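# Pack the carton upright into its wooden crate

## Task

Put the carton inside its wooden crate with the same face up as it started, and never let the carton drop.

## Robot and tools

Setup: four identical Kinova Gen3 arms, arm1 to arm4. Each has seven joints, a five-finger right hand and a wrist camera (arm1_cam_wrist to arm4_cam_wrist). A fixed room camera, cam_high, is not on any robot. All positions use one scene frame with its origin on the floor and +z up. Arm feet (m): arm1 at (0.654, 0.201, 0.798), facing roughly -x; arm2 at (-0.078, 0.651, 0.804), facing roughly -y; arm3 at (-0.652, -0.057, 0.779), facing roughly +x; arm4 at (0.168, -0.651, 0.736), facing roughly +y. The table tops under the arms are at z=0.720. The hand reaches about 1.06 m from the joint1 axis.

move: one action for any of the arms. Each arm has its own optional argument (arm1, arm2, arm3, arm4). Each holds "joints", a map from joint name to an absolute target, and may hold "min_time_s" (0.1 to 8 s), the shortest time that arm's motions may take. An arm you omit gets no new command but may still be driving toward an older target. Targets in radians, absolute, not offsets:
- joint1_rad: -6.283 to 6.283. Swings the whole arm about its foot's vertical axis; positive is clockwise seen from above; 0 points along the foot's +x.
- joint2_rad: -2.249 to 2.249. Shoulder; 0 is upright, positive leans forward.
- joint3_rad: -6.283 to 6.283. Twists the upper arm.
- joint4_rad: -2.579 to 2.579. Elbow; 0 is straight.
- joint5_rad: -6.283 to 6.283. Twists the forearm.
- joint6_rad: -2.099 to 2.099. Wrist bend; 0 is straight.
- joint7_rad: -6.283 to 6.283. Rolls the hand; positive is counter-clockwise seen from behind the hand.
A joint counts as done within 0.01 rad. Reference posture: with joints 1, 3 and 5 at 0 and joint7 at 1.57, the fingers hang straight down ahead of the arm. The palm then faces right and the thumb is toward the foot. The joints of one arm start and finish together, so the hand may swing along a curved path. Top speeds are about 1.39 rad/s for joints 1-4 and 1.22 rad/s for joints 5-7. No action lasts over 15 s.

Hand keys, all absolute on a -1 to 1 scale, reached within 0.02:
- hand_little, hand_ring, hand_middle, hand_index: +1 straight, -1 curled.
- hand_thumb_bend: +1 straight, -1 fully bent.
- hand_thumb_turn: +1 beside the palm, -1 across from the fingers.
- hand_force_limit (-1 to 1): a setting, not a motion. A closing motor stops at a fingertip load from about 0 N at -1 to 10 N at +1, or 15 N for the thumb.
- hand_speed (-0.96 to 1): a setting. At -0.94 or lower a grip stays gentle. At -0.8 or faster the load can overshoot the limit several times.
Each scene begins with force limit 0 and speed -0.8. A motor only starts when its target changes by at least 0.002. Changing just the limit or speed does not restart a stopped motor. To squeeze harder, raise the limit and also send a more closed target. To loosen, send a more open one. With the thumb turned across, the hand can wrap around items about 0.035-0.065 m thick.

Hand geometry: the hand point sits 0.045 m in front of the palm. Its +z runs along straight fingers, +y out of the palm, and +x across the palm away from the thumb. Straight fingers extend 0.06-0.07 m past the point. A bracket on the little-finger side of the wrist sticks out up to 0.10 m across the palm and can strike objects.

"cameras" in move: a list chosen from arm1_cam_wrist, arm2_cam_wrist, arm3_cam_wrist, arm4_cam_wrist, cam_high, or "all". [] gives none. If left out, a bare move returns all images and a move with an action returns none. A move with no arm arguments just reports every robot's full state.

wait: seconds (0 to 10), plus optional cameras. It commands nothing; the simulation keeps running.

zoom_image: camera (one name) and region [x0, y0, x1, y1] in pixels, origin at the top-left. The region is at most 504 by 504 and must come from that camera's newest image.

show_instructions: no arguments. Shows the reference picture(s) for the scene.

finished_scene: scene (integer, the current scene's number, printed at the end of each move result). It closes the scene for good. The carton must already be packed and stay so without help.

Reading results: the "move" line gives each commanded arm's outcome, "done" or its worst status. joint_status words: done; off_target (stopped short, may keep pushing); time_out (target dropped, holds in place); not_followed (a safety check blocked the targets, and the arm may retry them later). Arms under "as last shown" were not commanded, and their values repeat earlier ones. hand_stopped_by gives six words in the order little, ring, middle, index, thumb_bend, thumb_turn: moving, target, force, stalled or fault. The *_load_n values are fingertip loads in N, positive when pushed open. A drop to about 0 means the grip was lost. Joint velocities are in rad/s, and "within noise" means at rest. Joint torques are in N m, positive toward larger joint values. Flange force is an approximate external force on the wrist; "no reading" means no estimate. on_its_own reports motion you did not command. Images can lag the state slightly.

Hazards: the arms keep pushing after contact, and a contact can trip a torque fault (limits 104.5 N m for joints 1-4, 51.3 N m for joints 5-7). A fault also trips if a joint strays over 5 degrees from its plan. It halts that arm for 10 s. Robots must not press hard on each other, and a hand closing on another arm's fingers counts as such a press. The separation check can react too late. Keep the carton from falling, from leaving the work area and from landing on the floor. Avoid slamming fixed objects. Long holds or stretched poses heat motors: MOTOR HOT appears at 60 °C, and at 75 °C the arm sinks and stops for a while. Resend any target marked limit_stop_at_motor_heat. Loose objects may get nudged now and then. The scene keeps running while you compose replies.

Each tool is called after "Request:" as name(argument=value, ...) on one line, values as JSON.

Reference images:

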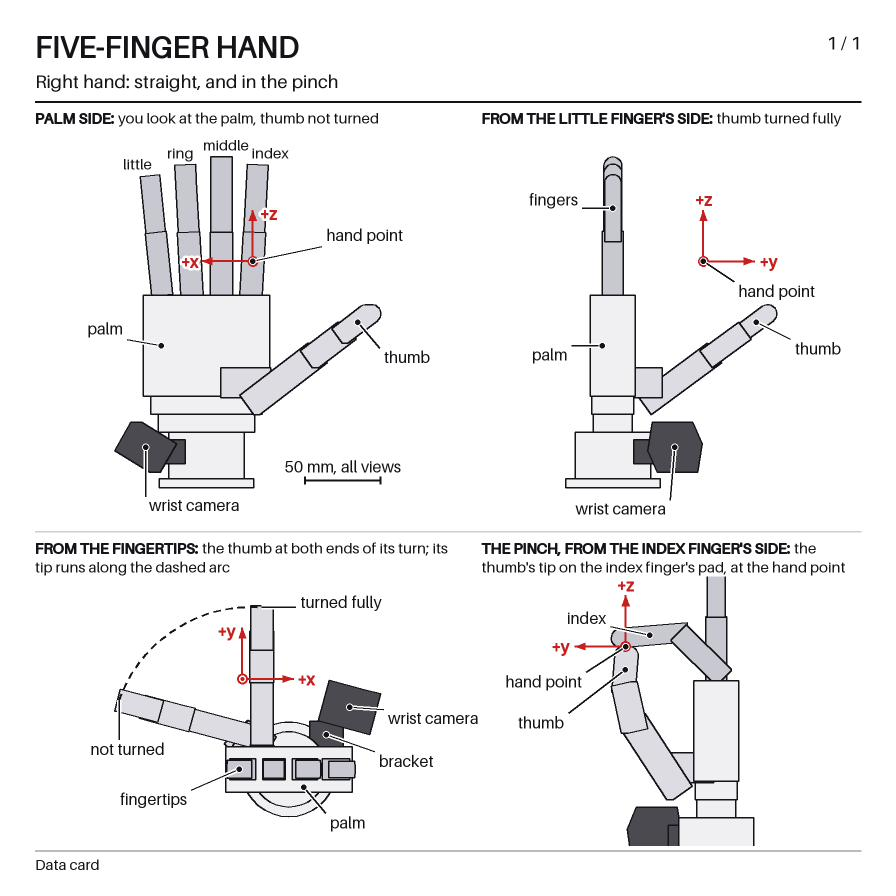

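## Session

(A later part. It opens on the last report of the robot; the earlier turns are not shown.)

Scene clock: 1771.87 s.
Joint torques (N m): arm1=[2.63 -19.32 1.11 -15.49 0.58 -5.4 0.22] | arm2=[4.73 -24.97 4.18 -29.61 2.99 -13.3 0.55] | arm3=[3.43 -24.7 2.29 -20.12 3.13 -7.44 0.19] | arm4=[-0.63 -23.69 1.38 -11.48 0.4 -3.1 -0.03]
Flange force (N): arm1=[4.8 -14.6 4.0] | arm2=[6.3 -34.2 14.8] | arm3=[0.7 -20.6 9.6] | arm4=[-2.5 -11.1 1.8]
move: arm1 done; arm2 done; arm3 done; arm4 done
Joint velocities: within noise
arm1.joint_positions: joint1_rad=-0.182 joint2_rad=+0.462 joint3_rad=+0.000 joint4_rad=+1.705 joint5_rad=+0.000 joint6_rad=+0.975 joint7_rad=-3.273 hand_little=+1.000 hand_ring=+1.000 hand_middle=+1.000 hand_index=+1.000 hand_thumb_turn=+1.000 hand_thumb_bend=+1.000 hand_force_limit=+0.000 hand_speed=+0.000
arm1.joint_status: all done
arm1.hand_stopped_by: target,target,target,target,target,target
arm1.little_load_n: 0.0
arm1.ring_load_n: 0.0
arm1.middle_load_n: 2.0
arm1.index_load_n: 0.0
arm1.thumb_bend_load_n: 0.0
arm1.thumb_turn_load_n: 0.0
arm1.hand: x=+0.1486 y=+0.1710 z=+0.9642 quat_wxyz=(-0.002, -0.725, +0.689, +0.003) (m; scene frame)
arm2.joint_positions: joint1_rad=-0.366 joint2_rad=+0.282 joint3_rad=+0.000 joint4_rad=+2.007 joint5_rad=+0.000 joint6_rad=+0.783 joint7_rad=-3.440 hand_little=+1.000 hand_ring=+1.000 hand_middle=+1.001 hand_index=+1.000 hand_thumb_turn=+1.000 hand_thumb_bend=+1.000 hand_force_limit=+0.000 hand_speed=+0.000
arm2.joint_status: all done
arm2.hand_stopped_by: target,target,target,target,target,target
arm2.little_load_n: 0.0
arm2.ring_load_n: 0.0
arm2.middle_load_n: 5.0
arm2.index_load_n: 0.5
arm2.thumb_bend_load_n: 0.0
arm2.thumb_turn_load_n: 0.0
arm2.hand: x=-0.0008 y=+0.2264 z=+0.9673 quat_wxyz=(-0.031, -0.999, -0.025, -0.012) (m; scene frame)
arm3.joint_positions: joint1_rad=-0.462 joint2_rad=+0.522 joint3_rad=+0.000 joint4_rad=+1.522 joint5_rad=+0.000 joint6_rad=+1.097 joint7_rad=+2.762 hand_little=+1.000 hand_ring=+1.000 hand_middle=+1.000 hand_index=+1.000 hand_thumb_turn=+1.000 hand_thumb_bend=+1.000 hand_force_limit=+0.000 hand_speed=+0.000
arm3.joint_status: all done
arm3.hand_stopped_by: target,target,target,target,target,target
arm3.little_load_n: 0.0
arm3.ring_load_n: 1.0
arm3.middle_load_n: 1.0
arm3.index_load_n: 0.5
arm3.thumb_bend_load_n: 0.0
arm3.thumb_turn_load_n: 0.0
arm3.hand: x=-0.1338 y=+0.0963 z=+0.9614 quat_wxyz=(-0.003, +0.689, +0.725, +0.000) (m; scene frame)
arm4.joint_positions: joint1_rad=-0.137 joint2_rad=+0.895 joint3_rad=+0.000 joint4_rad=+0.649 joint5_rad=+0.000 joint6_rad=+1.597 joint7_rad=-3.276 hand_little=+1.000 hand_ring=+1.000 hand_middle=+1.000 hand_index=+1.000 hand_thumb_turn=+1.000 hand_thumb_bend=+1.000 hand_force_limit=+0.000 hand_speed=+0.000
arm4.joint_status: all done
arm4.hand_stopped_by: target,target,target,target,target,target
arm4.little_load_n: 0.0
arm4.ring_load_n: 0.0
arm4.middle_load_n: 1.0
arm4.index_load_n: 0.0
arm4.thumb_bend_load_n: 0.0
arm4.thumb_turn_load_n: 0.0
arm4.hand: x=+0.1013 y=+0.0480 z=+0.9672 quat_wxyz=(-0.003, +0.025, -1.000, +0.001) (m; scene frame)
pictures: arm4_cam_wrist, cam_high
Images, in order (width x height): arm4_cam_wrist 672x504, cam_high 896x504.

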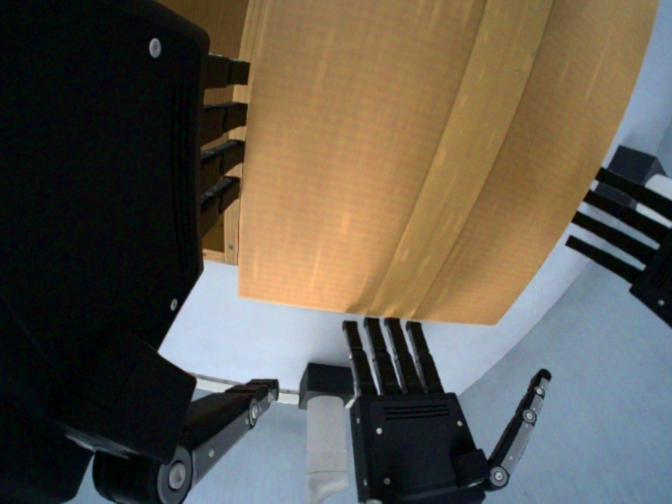

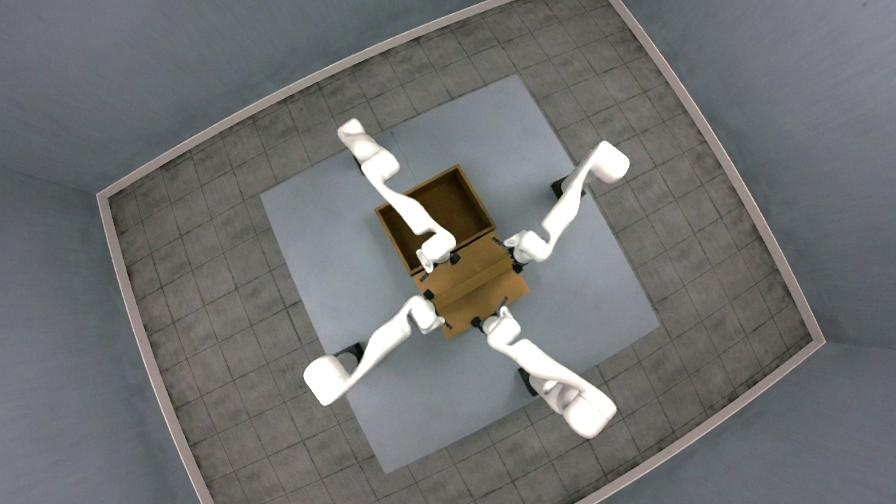

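Request:
move(arm1={"joints":{"joint1_rad":-0.1847,"joint2_rad":0.4407,"joint4_rad":1.7463,"joint6_rad":0.9546,"joint7_rad":-3.2757},"min_time_s":0.6}, arm2={"joints":{"joint1_rad":-0.3749,"joint2_rad":0.2618,"joint4_rad":2.0422,"joint6_rad":0.7675,"joint7_rad":-3.4488},"min_time_s":0.6}, arm3={"joints":{"joint1_rad":-0.4725,"joint2_rad":0.5008,"joint4_rad":1.5628,"joint6_rad":1.0781,"joint7_rad":2.7517},"min_time_s":0.6}, arm4={"joints":{"joint1_rad":-0.1396,"joint2_rad":0.8554,"joint4_rad":0.7321,"joint6_rad":1.5541,"joint7_rad":-3.2787},"min_time_s":0.6})

Request:
move(arm1={"joints":{"joint1_rad":-0.173,"joint2_rad":0.5354,"joint4_rad":1.8178,"joint6_rad":0.7884,"joint7_rad":-3.264},"min_time_s":1}, arm2={"joints":{"joint1_rad":-0.377,"joint2_rad":0.3751,"joint4_rad":2.1357,"joint6_rad":0.5608,"joint7_rad":-3.4509},"min_time_s":1}, arm3={"joints":{"joint1_rad":-0.4798,"joint2_rad":0.5837,"joint4_rad":1.6352,"joint6_rad":0.9228,"joint7_rad":2.7444},"min_time_s":1}, arm4={"joints":{"joint1_rad":-0.1378,"joint2_rad":0.8912,"joint4_rad":0.8181,"joint6_rad":1.4323,"joint7_rad":-3.2769},"min_time_s":1})

Request:
move(arm1={"joints":{"joint1_rad":-0.1712,"joint2_rad":0.5478,"joint4_rad":1.7935,"joint6_rad":0.8002,"joint7_rad":-3.2622},"min_time_s":1}, arm2={"joints":{"joint1_rad":-0.3716,"joint2_rad":0.3869,"joint4_rad":2.1151,"joint6_rad":0.5698,"joint7_rad":-3.4456},"min_time_s":1}, arm3={"joints":{"joint1_rad":-0.474,"joint2_rad":0.5961,"joint4_rad":1.6115,"joint6_rad":0.9341,"joint7_rad":2.7502},"min_time_s":1}, arm4={"joints":{"joint1_rad":-0.136,"joint2_rad":0.9165,"joint4_rad":0.7848,"joint6_rad":1.4403,"joint7_rad":-3.2752},"min_time_s":1}, cameras=["arm4_cam_wrist"])

Request:
move(arm1={"joints":{"joint1_rad":-0.1695,"joint2_rad":0.5346,"joint4_rad":1.7503,"joint6_rad":0.8567,"joint7_rad":-3.2605},"min_time_s":1.5}, arm2={"joints":{"joint1_rad":-0.3662,"joint2_rad":0.3647,"joint4_rad":2.0735,"joint6_rad":0.6336,"joint7_rad":-3.4403},"min_time_s":1.5}, arm3={"joints":{"joint1_rad":-0.4682,"joint2_rad":0.5871,"joint4_rad":1.5666,"joint6_rad":0.9878,"joint7_rad":2.756},"min_time_s":1.5}, arm4={"joints":{"joint1_rad":-0.1343,"joint2_rad":0.9358,"joint4_rad":0.7065,"joint6_rad":1.4993,"joint7_rad":-3.2735},"min_time_s":1.5})

Request:
move(arm1={"joints":{"joint1_rad":-0.1695,"joint2_rad":0.5184,"joint4_rad":1.7385,"joint6_rad":0.8846,"joint7_rad":-3.2605},"min_time_s":1.5}, arm2={"joints":{"joint1_rad":-0.3662,"joint2_rad":0.3435,"joint4_rad":2.0603,"joint6_rad":0.6679,"joint7_rad":-3.4403},"min_time_s":1.5}, arm3={"joints":{"joint1_rad":-0.4682,"joint2_rad":0.5737,"joint4_rad":1.5534,"joint6_rad":1.0144,"joint7_rad":2.756},"min_time_s":1.5}, arm4={"joints":{"joint1_rad":-0.1343,"joint2_rad":0.9324,"joint4_rad":0.6816,"joint6_rad":1.5277,"joint7_rad":-3.2735},"min_time_s":1.5}, cameras=["arm4_cam_wrist","arm2_cam_wrist"])

Scene clock: 1825.30 s.
Joint torques (N m): arm1=[2.5 -13.49 0.68 -5.91 -0.03 0.17 0.03] | arm2=[2.05 -10.74 0.62 -5.99 -0.36 -0.25 0.11] | arm3=[-0.16 -15.83 -1.66 -7.03 0.2 -0.1 0.11] | arm4=[-1.11 -20.7 0.91 -7.95 -0.03 -0.35 -0.08]
Flange force (N): arm1=[5.3 -0.8 -1.8] | arm2=[5.9 -2.0 -1.7] | arm3=[-0.2 -0.1 -1.1] | arm4=[-2.6 -3.4 -1.0]
move: arm1 done; arm2 done; arm3 done; arm4 done
Joint velocities: within noise
arm1.joint_positions: joint1_rad=-0.185 joint2_rad=+0.441 joint3_rad=+0.000 joint4_rad=+1.746 joint5_rad=+0.000 joint6_rad=+0.955 joint7_rad=-3.276 hand_little=+1.000 hand_ring=+1.000 hand_middle=+1.000 hand_index=+1.000 hand_thumb_turn=+1.000 hand_thumb_bend=+1.000 hand_force_limit=+0.000 hand_speed=+0.000
arm1.joint_status: all done
arm1.hand_stopped_by: target,target,target,target,target,target
arm1.little_load_n: 0.0
arm1.ring_load_n: 0.0
arm1.middle_load_n: 0.5
arm1.index_load_n: 0.0
arm1.thumb_bend_load_n: 0.0
arm1.thumb_turn_load_n: 0.0
arm1.hand: x=+0.1604 y=+0.1719 z=+0.9628 quat_wxyz=(-0.002, -0.725, +0.689, +0.003) (m; scene frame)
arm2.joint_positions: joint1_rad=-0.375 joint2_rad=+0.262 joint3_rad=+0.000 joint4_rad=+2.042 joint5_rad=+0.000 joint6_rad=+0.768 joint7_rad=-3.449 hand_little=+1.000 hand_ring=+1.000 hand_middle=+1.000 hand_index=+1.000 hand_thumb_turn=+1.000 hand_thumb_bend=+1.000 hand_force_limit=+0.000 hand_speed=+0.000
arm2.joint_status: all done
arm2.hand_stopped_by: target,target,target,target,target,target
arm2.little_load_n: 0.0
arm2.ring_load_n: 0.0
arm2.middle_load_n: 0.0
arm2.index_load_n: 0.0
arm2.thumb_bend_load_n: 0.0
arm2.thumb_turn_load_n: 0.0
arm2.hand: x=-0.0014 y=+0.2379 z=+0.9660 quat_wxyz=(-0.031, -0.999, -0.025, -0.013) (m; scene frame)
arm3.joint_positions: joint1_rad=-0.473 joint2_rad=+0.501 joint3_rad=+0.000 joint4_rad=+1.563 joint5_rad=+0.000 joint6_rad=+1.078 joint7_rad=+2.752 hand_little=+1.000 hand_ring=+1.000 hand_middle=+1.000 hand_index=+1.000 hand_thumb_turn=+1.000 hand_thumb_bend=+1.000 hand_force_limit=+0.000 hand_speed=+0.000
arm3.joint_status: all done
arm3.hand_stopped_by: target,target,target,target,target,target
arm3.little_load_n: 0.0
arm3.ring_load_n: 0.0
arm3.middle_load_n: 0.0
arm3.index_load_n: 0.0
arm3.thumb_bend_load_n: 0.0
arm3.thumb_turn_load_n: 0.0
arm3.hand: x=-0.1453 y=+0.0963 z=+0.9604 quat_wxyz=(-0.003, +0.689, +0.725, +0.000) (m; scene frame)
arm4.joint_positions: joint1_rad=-0.140 joint2_rad=+0.855 joint3_rad=+0.000 joint4_rad=+0.732 joint5_rad=+0.000 joint6_rad=+1.554 joint7_rad=-3.279 hand_little=+1.000 hand_ring=+1.000 hand_middle=+1.000 hand_index=+1.000 hand_thumb_turn=+1.000 hand_thumb_bend=+1.000 hand_force_limit=+0.000 hand_speed=+0.000
arm4.joint_status: all done
arm4.hand_stopped_by: target,target,target,target,target,target
arm4.little_load_n: 0.0
arm4.ring_load_n: 0.0
arm4.middle_load_n: 0.0
arm4.index_load_n: 0.0
arm4.thumb_bend_load_n: 0.0
arm4.thumb_turn_load_n: 0.0
arm4.hand: x=+0.1015 y=+0.0371 z=+0.9665 quat_wxyz=(-0.003, +0.025, -1.000, +0.002) (m; scene frame)
pictures: none

Scene clock: 1826.63 s.
Joint torques (N m): arm1=[2.54 -14.17 0.71 -5.13 -0.04 0.12 0.03] | arm2=[2.06 -11.48 0.66 -4.75 -0.39 -0.24 0.14] | arm3=[-0.15 -16.53 -1.62 -6.34 0.17 -0.07 0.11] | arm4=[-1.06 -21.08 0.98 -7.88 -0.06 -0.35 -0.1]
Flange force (N): arm1=[5.6 -0.8 -2.0] | arm2=[6.7 -2.2 -2.0] | arm3=[0.1 -0.1 -1.0] | arm4=[-2.5 -3.0 -1.4]
move: arm1 done; arm2 done; arm3 done; arm4 done
Joint velocities: within noise
arm1.joint_positions: joint1_rad=-0.173 joint2_rad=+0.535 joint3_rad=+0.000 joint4_rad=+1.818 joint5_rad=+0.000 joint6_rad=+0.788 joint7_rad=-3.264 hand_little=+1.000 hand_ring=+1.000 hand_middle=+1.000 hand_index=+1.000 hand_thumb_turn=+1.000 hand_thumb_bend=+1.000 hand_force_limit=+0.000 hand_speed=+0.000
arm1.joint_status: all done
arm1.hand_stopped_by: target,target,target,target,target,target
arm1.little_load_n: 0.0
arm1.ring_load_n: 0.0
arm1.middle_load_n: 0.0
arm1.index_load_n: 0.0
arm1.thumb_bend_load_n: 0.0
arm1.thumb_turn_load_n: 0.0
arm1.hand: x=+0.1578 y=+0.1767 z=+0.9042 quat_wxyz=(-0.002, -0.725, +0.689, +0.003) (m; scene frame)
arm2.joint_positions: joint1_rad=-0.377 joint2_rad=+0.375 joint3_rad=+0.000 joint4_rad=+2.136 joint5_rad=+0.000 joint6_rad=+0.561 joint7_rad=-3.451 hand_little=+1.000 hand_ring=+1.000 hand_middle=+1.000 hand_index=+1.000 hand_thumb_turn=+1.000 hand_thumb_bend=+1.000 hand_force_limit=+0.000 hand_speed=+0.000
arm2.joint_status: all done
arm2.hand_stopped_by: target,target,target,target,target,target
arm2.little_load_n: 0.0
arm2.ring_load_n: 0.0
arm2.middle_load_n: 0.0
arm2.index_load_n: 0.0
arm2.thumb_bend_load_n: -0.5
arm2.thumb_turn_load_n: 0.0
arm2.hand: x=-0.0016 y=+0.2411 z=+0.9076 quat_wxyz=(-0.031, -0.999, -0.025, -0.013) (m; scene frame)
arm3.joint_positions: joint1_rad=-0.480 joint2_rad=+0.584 joint3_rad=+0.000 joint4_rad=+1.635 joint5_rad=+0.000 joint6_rad=+0.923 joint7_rad=+2.744 hand_little=+1.000 hand_ring=+1.000 hand_middle=+1.000 hand_index=+1.000 hand_thumb_turn=+1.000 hand_thumb_bend=+1.000 hand_force_limit=+0.000 hand_speed=+0.000
arm3.joint_status: all done
arm3.hand_stopped_by: target,target,target,target,target,target
arm3.little_load_n: 0.0
arm3.ring_load_n: 0.0
arm3.middle_load_n: 0.0
arm3.index_load_n: 0.0
arm3.thumb_bend_load_n: 0.0
arm3.thumb_turn_load_n: 0.0
arm3.hand: x=-0.1438 y=+0.1013 z=+0.9014 quat_wxyz=(-0.003, +0.689, +0.725, +0.000) (m; scene frame)
arm4.joint_positions: joint1_rad=-0.138 joint2_rad=+0.891 joint3_rad=+0.000 joint4_rad=+0.818 joint5_rad=+0.000 joint6_rad=+1.432 joint7_rad=-3.277 hand_little=+1.000 hand_ring=+1.000 hand_middle=+1.000 hand_index=+1.000 hand_thumb_turn=+1.000 hand_thumb_bend=+1.000 hand_force_limit=+0.000 hand_speed=+0.000
arm4.joint_status: all done
arm4.hand_stopped_by: target,target,target,target,target,target
arm4.little_load_n: 0.0
arm4.ring_load_n: 0.0
arm4.middle_load_n: 0.0
arm4.index_load_n: 0.0
arm4.thumb_bend_load_n: 0.0
arm4.thumb_turn_load_n: 0.0
arm4.hand: x=+0.1017 y=+0.0437 z=+0.9168 quat_wxyz=(-0.003, +0.025, -1.000, +0.002) (m; scene frame)
pictures: none

Scene clock: 1827.93 s.
Joint torques (N m): arm1=[3.23 -13.66 1.67 -10.64 0.35 -4.27 -0.16] | arm2=[2.04 -11.78 0.67 -4.82 -0.38 -0.23 0.15] | arm3=[4.45 -15.6 3.06 -13.91 2.31 -6.34 -0.49] | arm4=[0.47 -3.87 2.74 -19.29 1.44 -21.13 -0.9]
Flange force (N): arm1=[5.8 -13.6 -9.6] | arm2=[6.6 -2.2 -1.8] | arm3=[1.4 -21.0 -10.0] | arm4=[-7.4 -65.9 -39.7]
move: arm1 done; arm2 done; arm3 done; arm4 done
Joint velocities: within noise
arm1.joint_positions: joint1_rad=-0.171 joint2_rad=+0.548 joint3_rad=+0.000 joint4_rad=+1.794 joint5_rad=+0.000 joint6_rad=+0.800 joint7_rad=-3.262 hand_little=+1.000 hand_ring=+1.000 hand_middle=+1.000 hand_index=+1.000 hand_thumb_turn=+1.000 hand_thumb_bend=+1.000 hand_force_limit=+0.000 hand_speed=+0.000
arm1.joint_status: all done
arm1.hand_stopped_by: target,target,target,target,target,target
arm1.little_load_n: 0.5
arm1.ring_load_n: 0.0
arm1.middle_load_n: 0.0
arm1.index_load_n: 0.5
arm1.thumb_bend_load_n: 0.0
arm1.thumb_turn_load_n: 0.0
arm1.hand: x=+0.1508 y=+0.1763 z=+0.9042 quat_wxyz=(-0.002, -0.725, +0.689, +0.003) (m; scene frame)
arm2.joint_positions: joint1_rad=-0.372 joint2_rad=+0.387 joint3_rad=+0.000 joint4_rad=+2.115 joint5_rad=+0.000 joint6_rad=+0.570 joint7_rad=-3.446 hand_little=+1.000 hand_ring=+1.000 hand_middle=+1.000 hand_index=+1.000 hand_thumb_turn=+1.000 hand_thumb_bend=+1.000 hand_force_limit=+0.000 hand_speed=+0.000
arm2.joint_status: all done
arm2.hand_stopped_by: target,target,target,target,target,target
arm2.little_load_n: 0.0
arm2.ring_load_n: 0.0
arm2.middle_load_n: 0.0
arm2.index_load_n: 0.0
arm2.thumb_bend_load_n: 0.0
arm2.thumb_turn_load_n: 0.0
arm2.hand: x=-0.0011 y=+0.2342 z=+0.9074 quat_wxyz=(-0.031, -0.999, -0.025, -0.013) (m; scene frame)
arm3.joint_positions: joint1_rad=-0.474 joint2_rad=+0.596 joint3_rad=+0.000 joint4_rad=+1.612 joint5_rad=+0.000 joint6_rad=+0.934 joint7_rad=+2.750 hand_little=+1.000 hand_ring=+1.000 hand_middle=+1.000 hand_index=+1.000 hand_thumb_turn=+1.000 hand_thumb_bend=+1.000 hand_force_limit=+0.000 hand_speed=+0.000
arm3.joint_status: all done
arm3.hand_stopped_by: target,target,target,target,target,target
arm3.little_load_n: 0.5
arm3.ring_load_n: 0.0
arm3.middle_load_n: 0.0
arm3.index_load_n: 0.0
arm3.thumb_bend_load_n: -0.5
arm3.thumb_turn_load_n: 0.0
arm3.hand: x=-0.1369 y=+0.1015 z=+0.9013 quat_wxyz=(-0.003, +0.689, +0.725, +0.000) (m; scene frame)
arm4.joint_positions: joint1_rad=-0.136 joint2_rad=+0.916 joint3_rad=+0.000 joint4_rad=+0.785 joint5_rad=+0.000 joint6_rad=+1.440 joint7_rad=-3.275 hand_little=+1.000 hand_ring=+1.000 hand_middle=+1.000 hand_index=+1.000 hand_thumb_turn=+1.000 hand_thumb_bend=+1.000 hand_force_limit=+0.000 hand_speed=+0.000
arm4.joint_status: all done
arm4.hand_stopped_by: target,target,target,target,target,target
arm4.little_load_n: 1.0
arm4.ring_load_n: 1.0
arm4.middle_load_n: 0.5
arm4.index_load_n: 0.0
arm4.thumb_bend_load_n: 0.0
arm4.thumb_turn_load_n: 0.0
arm4.hand: x=+0.1016 y=+0.0506 z=+0.9109 quat_wxyz=(-0.003, +0.025, -1.000, +0.002) (m; scene frame)
pictures: arm4_cam_wrist
Images, in order (width x height): arm4_cam_wrist 672x504.

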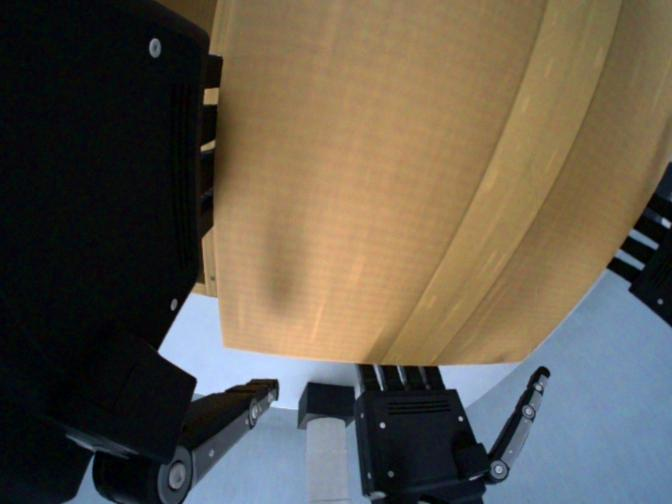

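Scene clock: 1829.73 s.
Joint torques (N m): arm1=[-1.2 -39.58 -2.3 -46.23 -1.91 -21.33 -0.43] | arm2=[11.68 -41.01 12.65 -52.91 6.34 -25.81 0] | arm3=[16.6 -48.34 15.27 -52.2 8.79 -23.27 -0.98] | arm4=[3.37 -49.84 4.76 -51.47 2.08 -32.59 -1.05]
Flange force (N): arm1=[-7.7 -59.9 27.1] | arm2=[15.3 -71.2 30.8] | arm3=[7.1 -75.6 39.8] | arm4=[-6.6 -104.3 27.6]
move: arm1 done; arm2 done; arm3 done; arm4 done
TORQUE WARNING: arm4's joint6_rad reached its warning level (29.4 N m). A warning alone does not stop the arm.
Joint velocities: within noise
arm1.joint_positions: joint1_rad=-0.169 joint2_rad=+0.535 joint3_rad=+0.000 joint4_rad=+1.754 joint5_rad=+0.000 joint6_rad=+0.857 joint7_rad=-3.260 hand_little=+1.000 hand_ring=+1.000 hand_middle=+1.000 hand_index=+1.000 hand_thumb_turn=+1.000 hand_thumb_bend=+1.000 hand_force_limit=+0.000 hand_speed=+0.000
arm1.joint_status: all done
arm1.hand_stopped_by: target,target,target,target,target,target
arm1.little_load_n: 1.0
arm1.ring_load_n: 0.5
arm1.middle_load_n: 0.5
arm1.index_load_n: 0.5
arm1.thumb_bend_load_n: 0.0
arm1.thumb_turn_load_n: 0.0
arm1.hand: x=+0.1455 y=+0.1761 z=+0.9191 quat_wxyz=(+0.000, -0.725, +0.689, +0.002) (m; scene frame)
arm2.joint_positions: joint1_rad=-0.366 joint2_rad=+0.365 joint3_rad=+0.000 joint4_rad=+2.075 joint5_rad=+0.000 joint6_rad=+0.634 joint7_rad=-3.440 hand_little=+1.000 hand_ring=+1.000 hand_middle=+1.000 hand_index=+1.000 hand_thumb_turn=+1.000 hand_thumb_bend=+1.000 hand_force_limit=+0.000 hand_speed=+0.000
arm2.joint_status: all done
arm2.hand_stopped_by: target,target,target,target,target,target
arm2.little_load_n: 1.0
arm2.ring_load_n: 3.0
arm2.middle_load_n: 3.0
arm2.index_load_n: 2.0
arm2.thumb_bend_load_n: 0.0
arm2.thumb_turn_load_n: -0.5
arm2.hand: x=-0.0010 y=+0.2280 z=+0.9227 quat_wxyz=(-0.030, -0.999, -0.025, -0.012) (m; scene frame)
arm3.joint_positions: joint1_rad=-0.468 joint2_rad=+0.587 joint3_rad=+0.000 joint4_rad=+1.567 joint5_rad=+0.000 joint6_rad=+0.988 joint7_rad=+2.756 hand_little=+1.000 hand_ring=+1.000 hand_middle=+1.000 hand_index=+1.000 hand_thumb_turn=+1.000 hand_thumb_bend=+1.000 hand_force_limit=+0.000 hand_speed=+0.000
arm3.joint_status: all done
arm3.hand_stopped_by: target,target,target,target,target,target
arm3.little_load_n: 1.5
arm3.ring_load_n: 1.0
arm3.middle_load_n: 0.5
arm3.index_load_n: 0.0
arm3.thumb_bend_load_n: 0.0
arm3.thumb_turn_load_n: 0.0
arm3.hand: x=-0.1300 y=+0.1014 z=+0.9170 quat_wxyz=(-0.003, +0.689, +0.725, +0.000) (m; scene frame)
arm4.joint_positions: joint1_rad=-0.134 joint2_rad=+0.936 joint3_rad=+0.000 joint4_rad=+0.706 joint5_rad=+0.000 joint6_rad=+1.499 joint7_rad=-3.274 hand_little=+1.000 hand_ring=+1.000 hand_middle=+1.000 hand_index=+1.000 hand_thumb_turn=+1.000 hand_thumb_bend=+1.000 hand_force_limit=+0.000 hand_speed=+0.000
arm4.joint_status: all done
arm4.hand_stopped_by: target,target,target,target,target,target
arm4.little_load_n: 2.0
arm4.ring_load_n: 1.5
arm4.middle_load_n: 1.0
arm4.index_load_n: 0.0
arm4.thumb_bend_load_n: 0.0
arm4.thumb_turn_load_n: 0.0
arm4.hand: x=+0.1014 y=+0.0575 z=+0.9228 quat_wxyz=(-0.003, +0.025, -1.000, +0.002) (m; scene frame)
pictures: none

Scene clock: 1831.53 s.
Joint torques (N m): arm1=[-0.77 -39.25 -1.83 -46.26 -1.64 -21.27 -0.37] | arm2=[11.44 -40.03 12.33 -52.92 6.6 -25.79 -0.01] | arm3=[16.35 -47.7 14.89 -52.28 8.77 -23.4 -0.98] | arm4=[2.94 -48.22 4.38 -49.66 1.9 -32.02 -1.03]
Flange force (N): arm1=[-6.7 -59.9 28.0] | arm2=[14.5 -71.1 30.4] | arm3=[6.5 -75.8 39.9] | arm4=[-7.0 -101.4 26.6]
move: arm1 done; arm2 done; arm3 done; arm4 done
TORQUE WARNING: arm4's joint6_rad reached its warning level (29.4 N m). A warning alone does not stop the arm.
Joint velocities: within noise
arm1.joint_positions: joint1_rad=-0.169 joint2_rad=+0.518 joint3_rad=+0.000 joint4_rad=+1.742 joint5_rad=+0.000 joint6_rad=+0.885 joint7_rad=-3.261 hand_little=+1.000 hand_ring=+1.000 hand_middle=+1.000 hand_index=+1.000 hand_thumb_turn=+1.000 hand_thumb_bend=+1.000 hand_force_limit=+0.000 hand_speed=+0.000
arm1.joint_status: all done
arm1.hand_stopped_by: target,target,target,target,target,target
arm1.little_load_n: 0.5
arm1.ring_load_n: 0.5
arm1.middle_load_n: 0.5
arm1.index_load_n: 0.5
arm1.thumb_bend_load_n: 0.0
arm1.thumb_turn_load_n: 0.0
arm1.hand: x=+0.1455 y=+0.1761 z=+0.9294 quat_wxyz=(-0.001, -0.725, +0.689, +0.002) (m; scene frame)
arm2.joint_positions: joint1_rad=-0.366 joint2_rad=+0.343 joint3_rad=+0.000 joint4_rad=+2.062 joint5_rad=+0.000 joint6_rad=+0.668 joint7_rad=-3.440 hand_little=+1.000 hand_ring=+1.000 hand_middle=+1.000 hand_index=+1.000 hand_thumb_turn=+1.000 hand_thumb_bend=+1.000 hand_force_limit=+0.000 hand_speed=+0.000
arm2.joint_status: all done
arm2.hand_stopped_by: target,target,target,target,target,target
arm2.little_load_n: 1.0
arm2.ring_load_n: 3.0
arm2.middle_load_n: 3.0
arm2.index_load_n: 1.5
arm2.thumb_bend_load_n: 0.0
arm2.thumb_turn_load_n: 0.0
arm2.hand: x=-0.0011 y=+0.2281 z=+0.9330 quat_wxyz=(-0.031, -0.999, -0.025, -0.012) (m; scene frame)
arm3.joint_positions: joint1_rad=-0.468 joint2_rad=+0.574 joint3_rad=+0.000 joint4_rad=+1.554 joint5_rad=+0.000 joint6_rad=+1.014 joint7_rad=+2.756 hand_little=+1.000 hand_ring=+1.000 hand_middle=+1.000 hand_index=+1.000 hand_thumb_turn=+1.000 hand_thumb_bend=+1.000 hand_force_limit=+0.000 hand_speed=+0.000
arm3.joint_status: all done
arm3.hand_stopped_by: target,target,target,target,target,target
arm3.little_load_n: 1.0
arm3.ring_load_n: 1.0
arm3.middle_load_n: 0.5
arm3.index_load_n: 0.5
arm3.thumb_bend_load_n: 0.0
arm3.thumb_turn_load_n: 0.0
arm3.hand: x=-0.1302 y=+0.1012 z=+0.9271 quat_wxyz=(-0.003, +0.689, +0.725, +0.000) (m; scene frame)
arm4.joint_positions: joint1_rad=-0.134 joint2_rad=+0.932 joint3_rad=+0.000 joint4_rad=+0.682 joint5_rad=+0.000 joint6_rad=+1.528 joint7_rad=-3.273 hand_little=+1.000 hand_ring=+1.000 hand_middle=+1.000 hand_index=+1.000 hand_thumb_turn=+1.000 hand_thumb_bend=+1.000 hand_force_limit=+0.000 hand_speed=+0.000
arm4.joint_status: all done
arm4.hand_stopped_by: target,target,target,target,target,target
arm4.little_load_n: 2.0
arm4.ring_load_n: 1.5
arm4.middle_load_n: 1.5
arm4.index_load_n: 0.5
arm4.thumb_bend_load_n: 0.0
arm4.thumb_turn_load_n: 0.0
arm4.hand: x=+0.1014 y=+0.0572 z=+0.9328 quat_wxyz=(-0.003, +0.025, -1.000, +0.002) (m; scene frame)
pictures: arm2_cam_wrist, arm4_cam_wrist
Images, in order (width x height): arm2_cam_wrist 672x504, arm4_cam_wrist 672x504.

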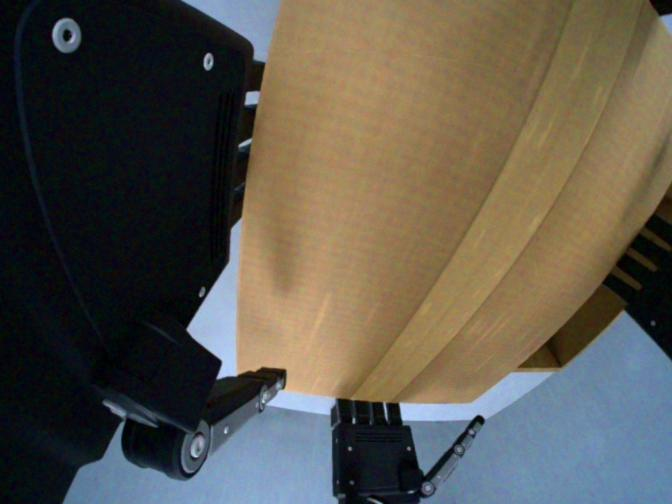

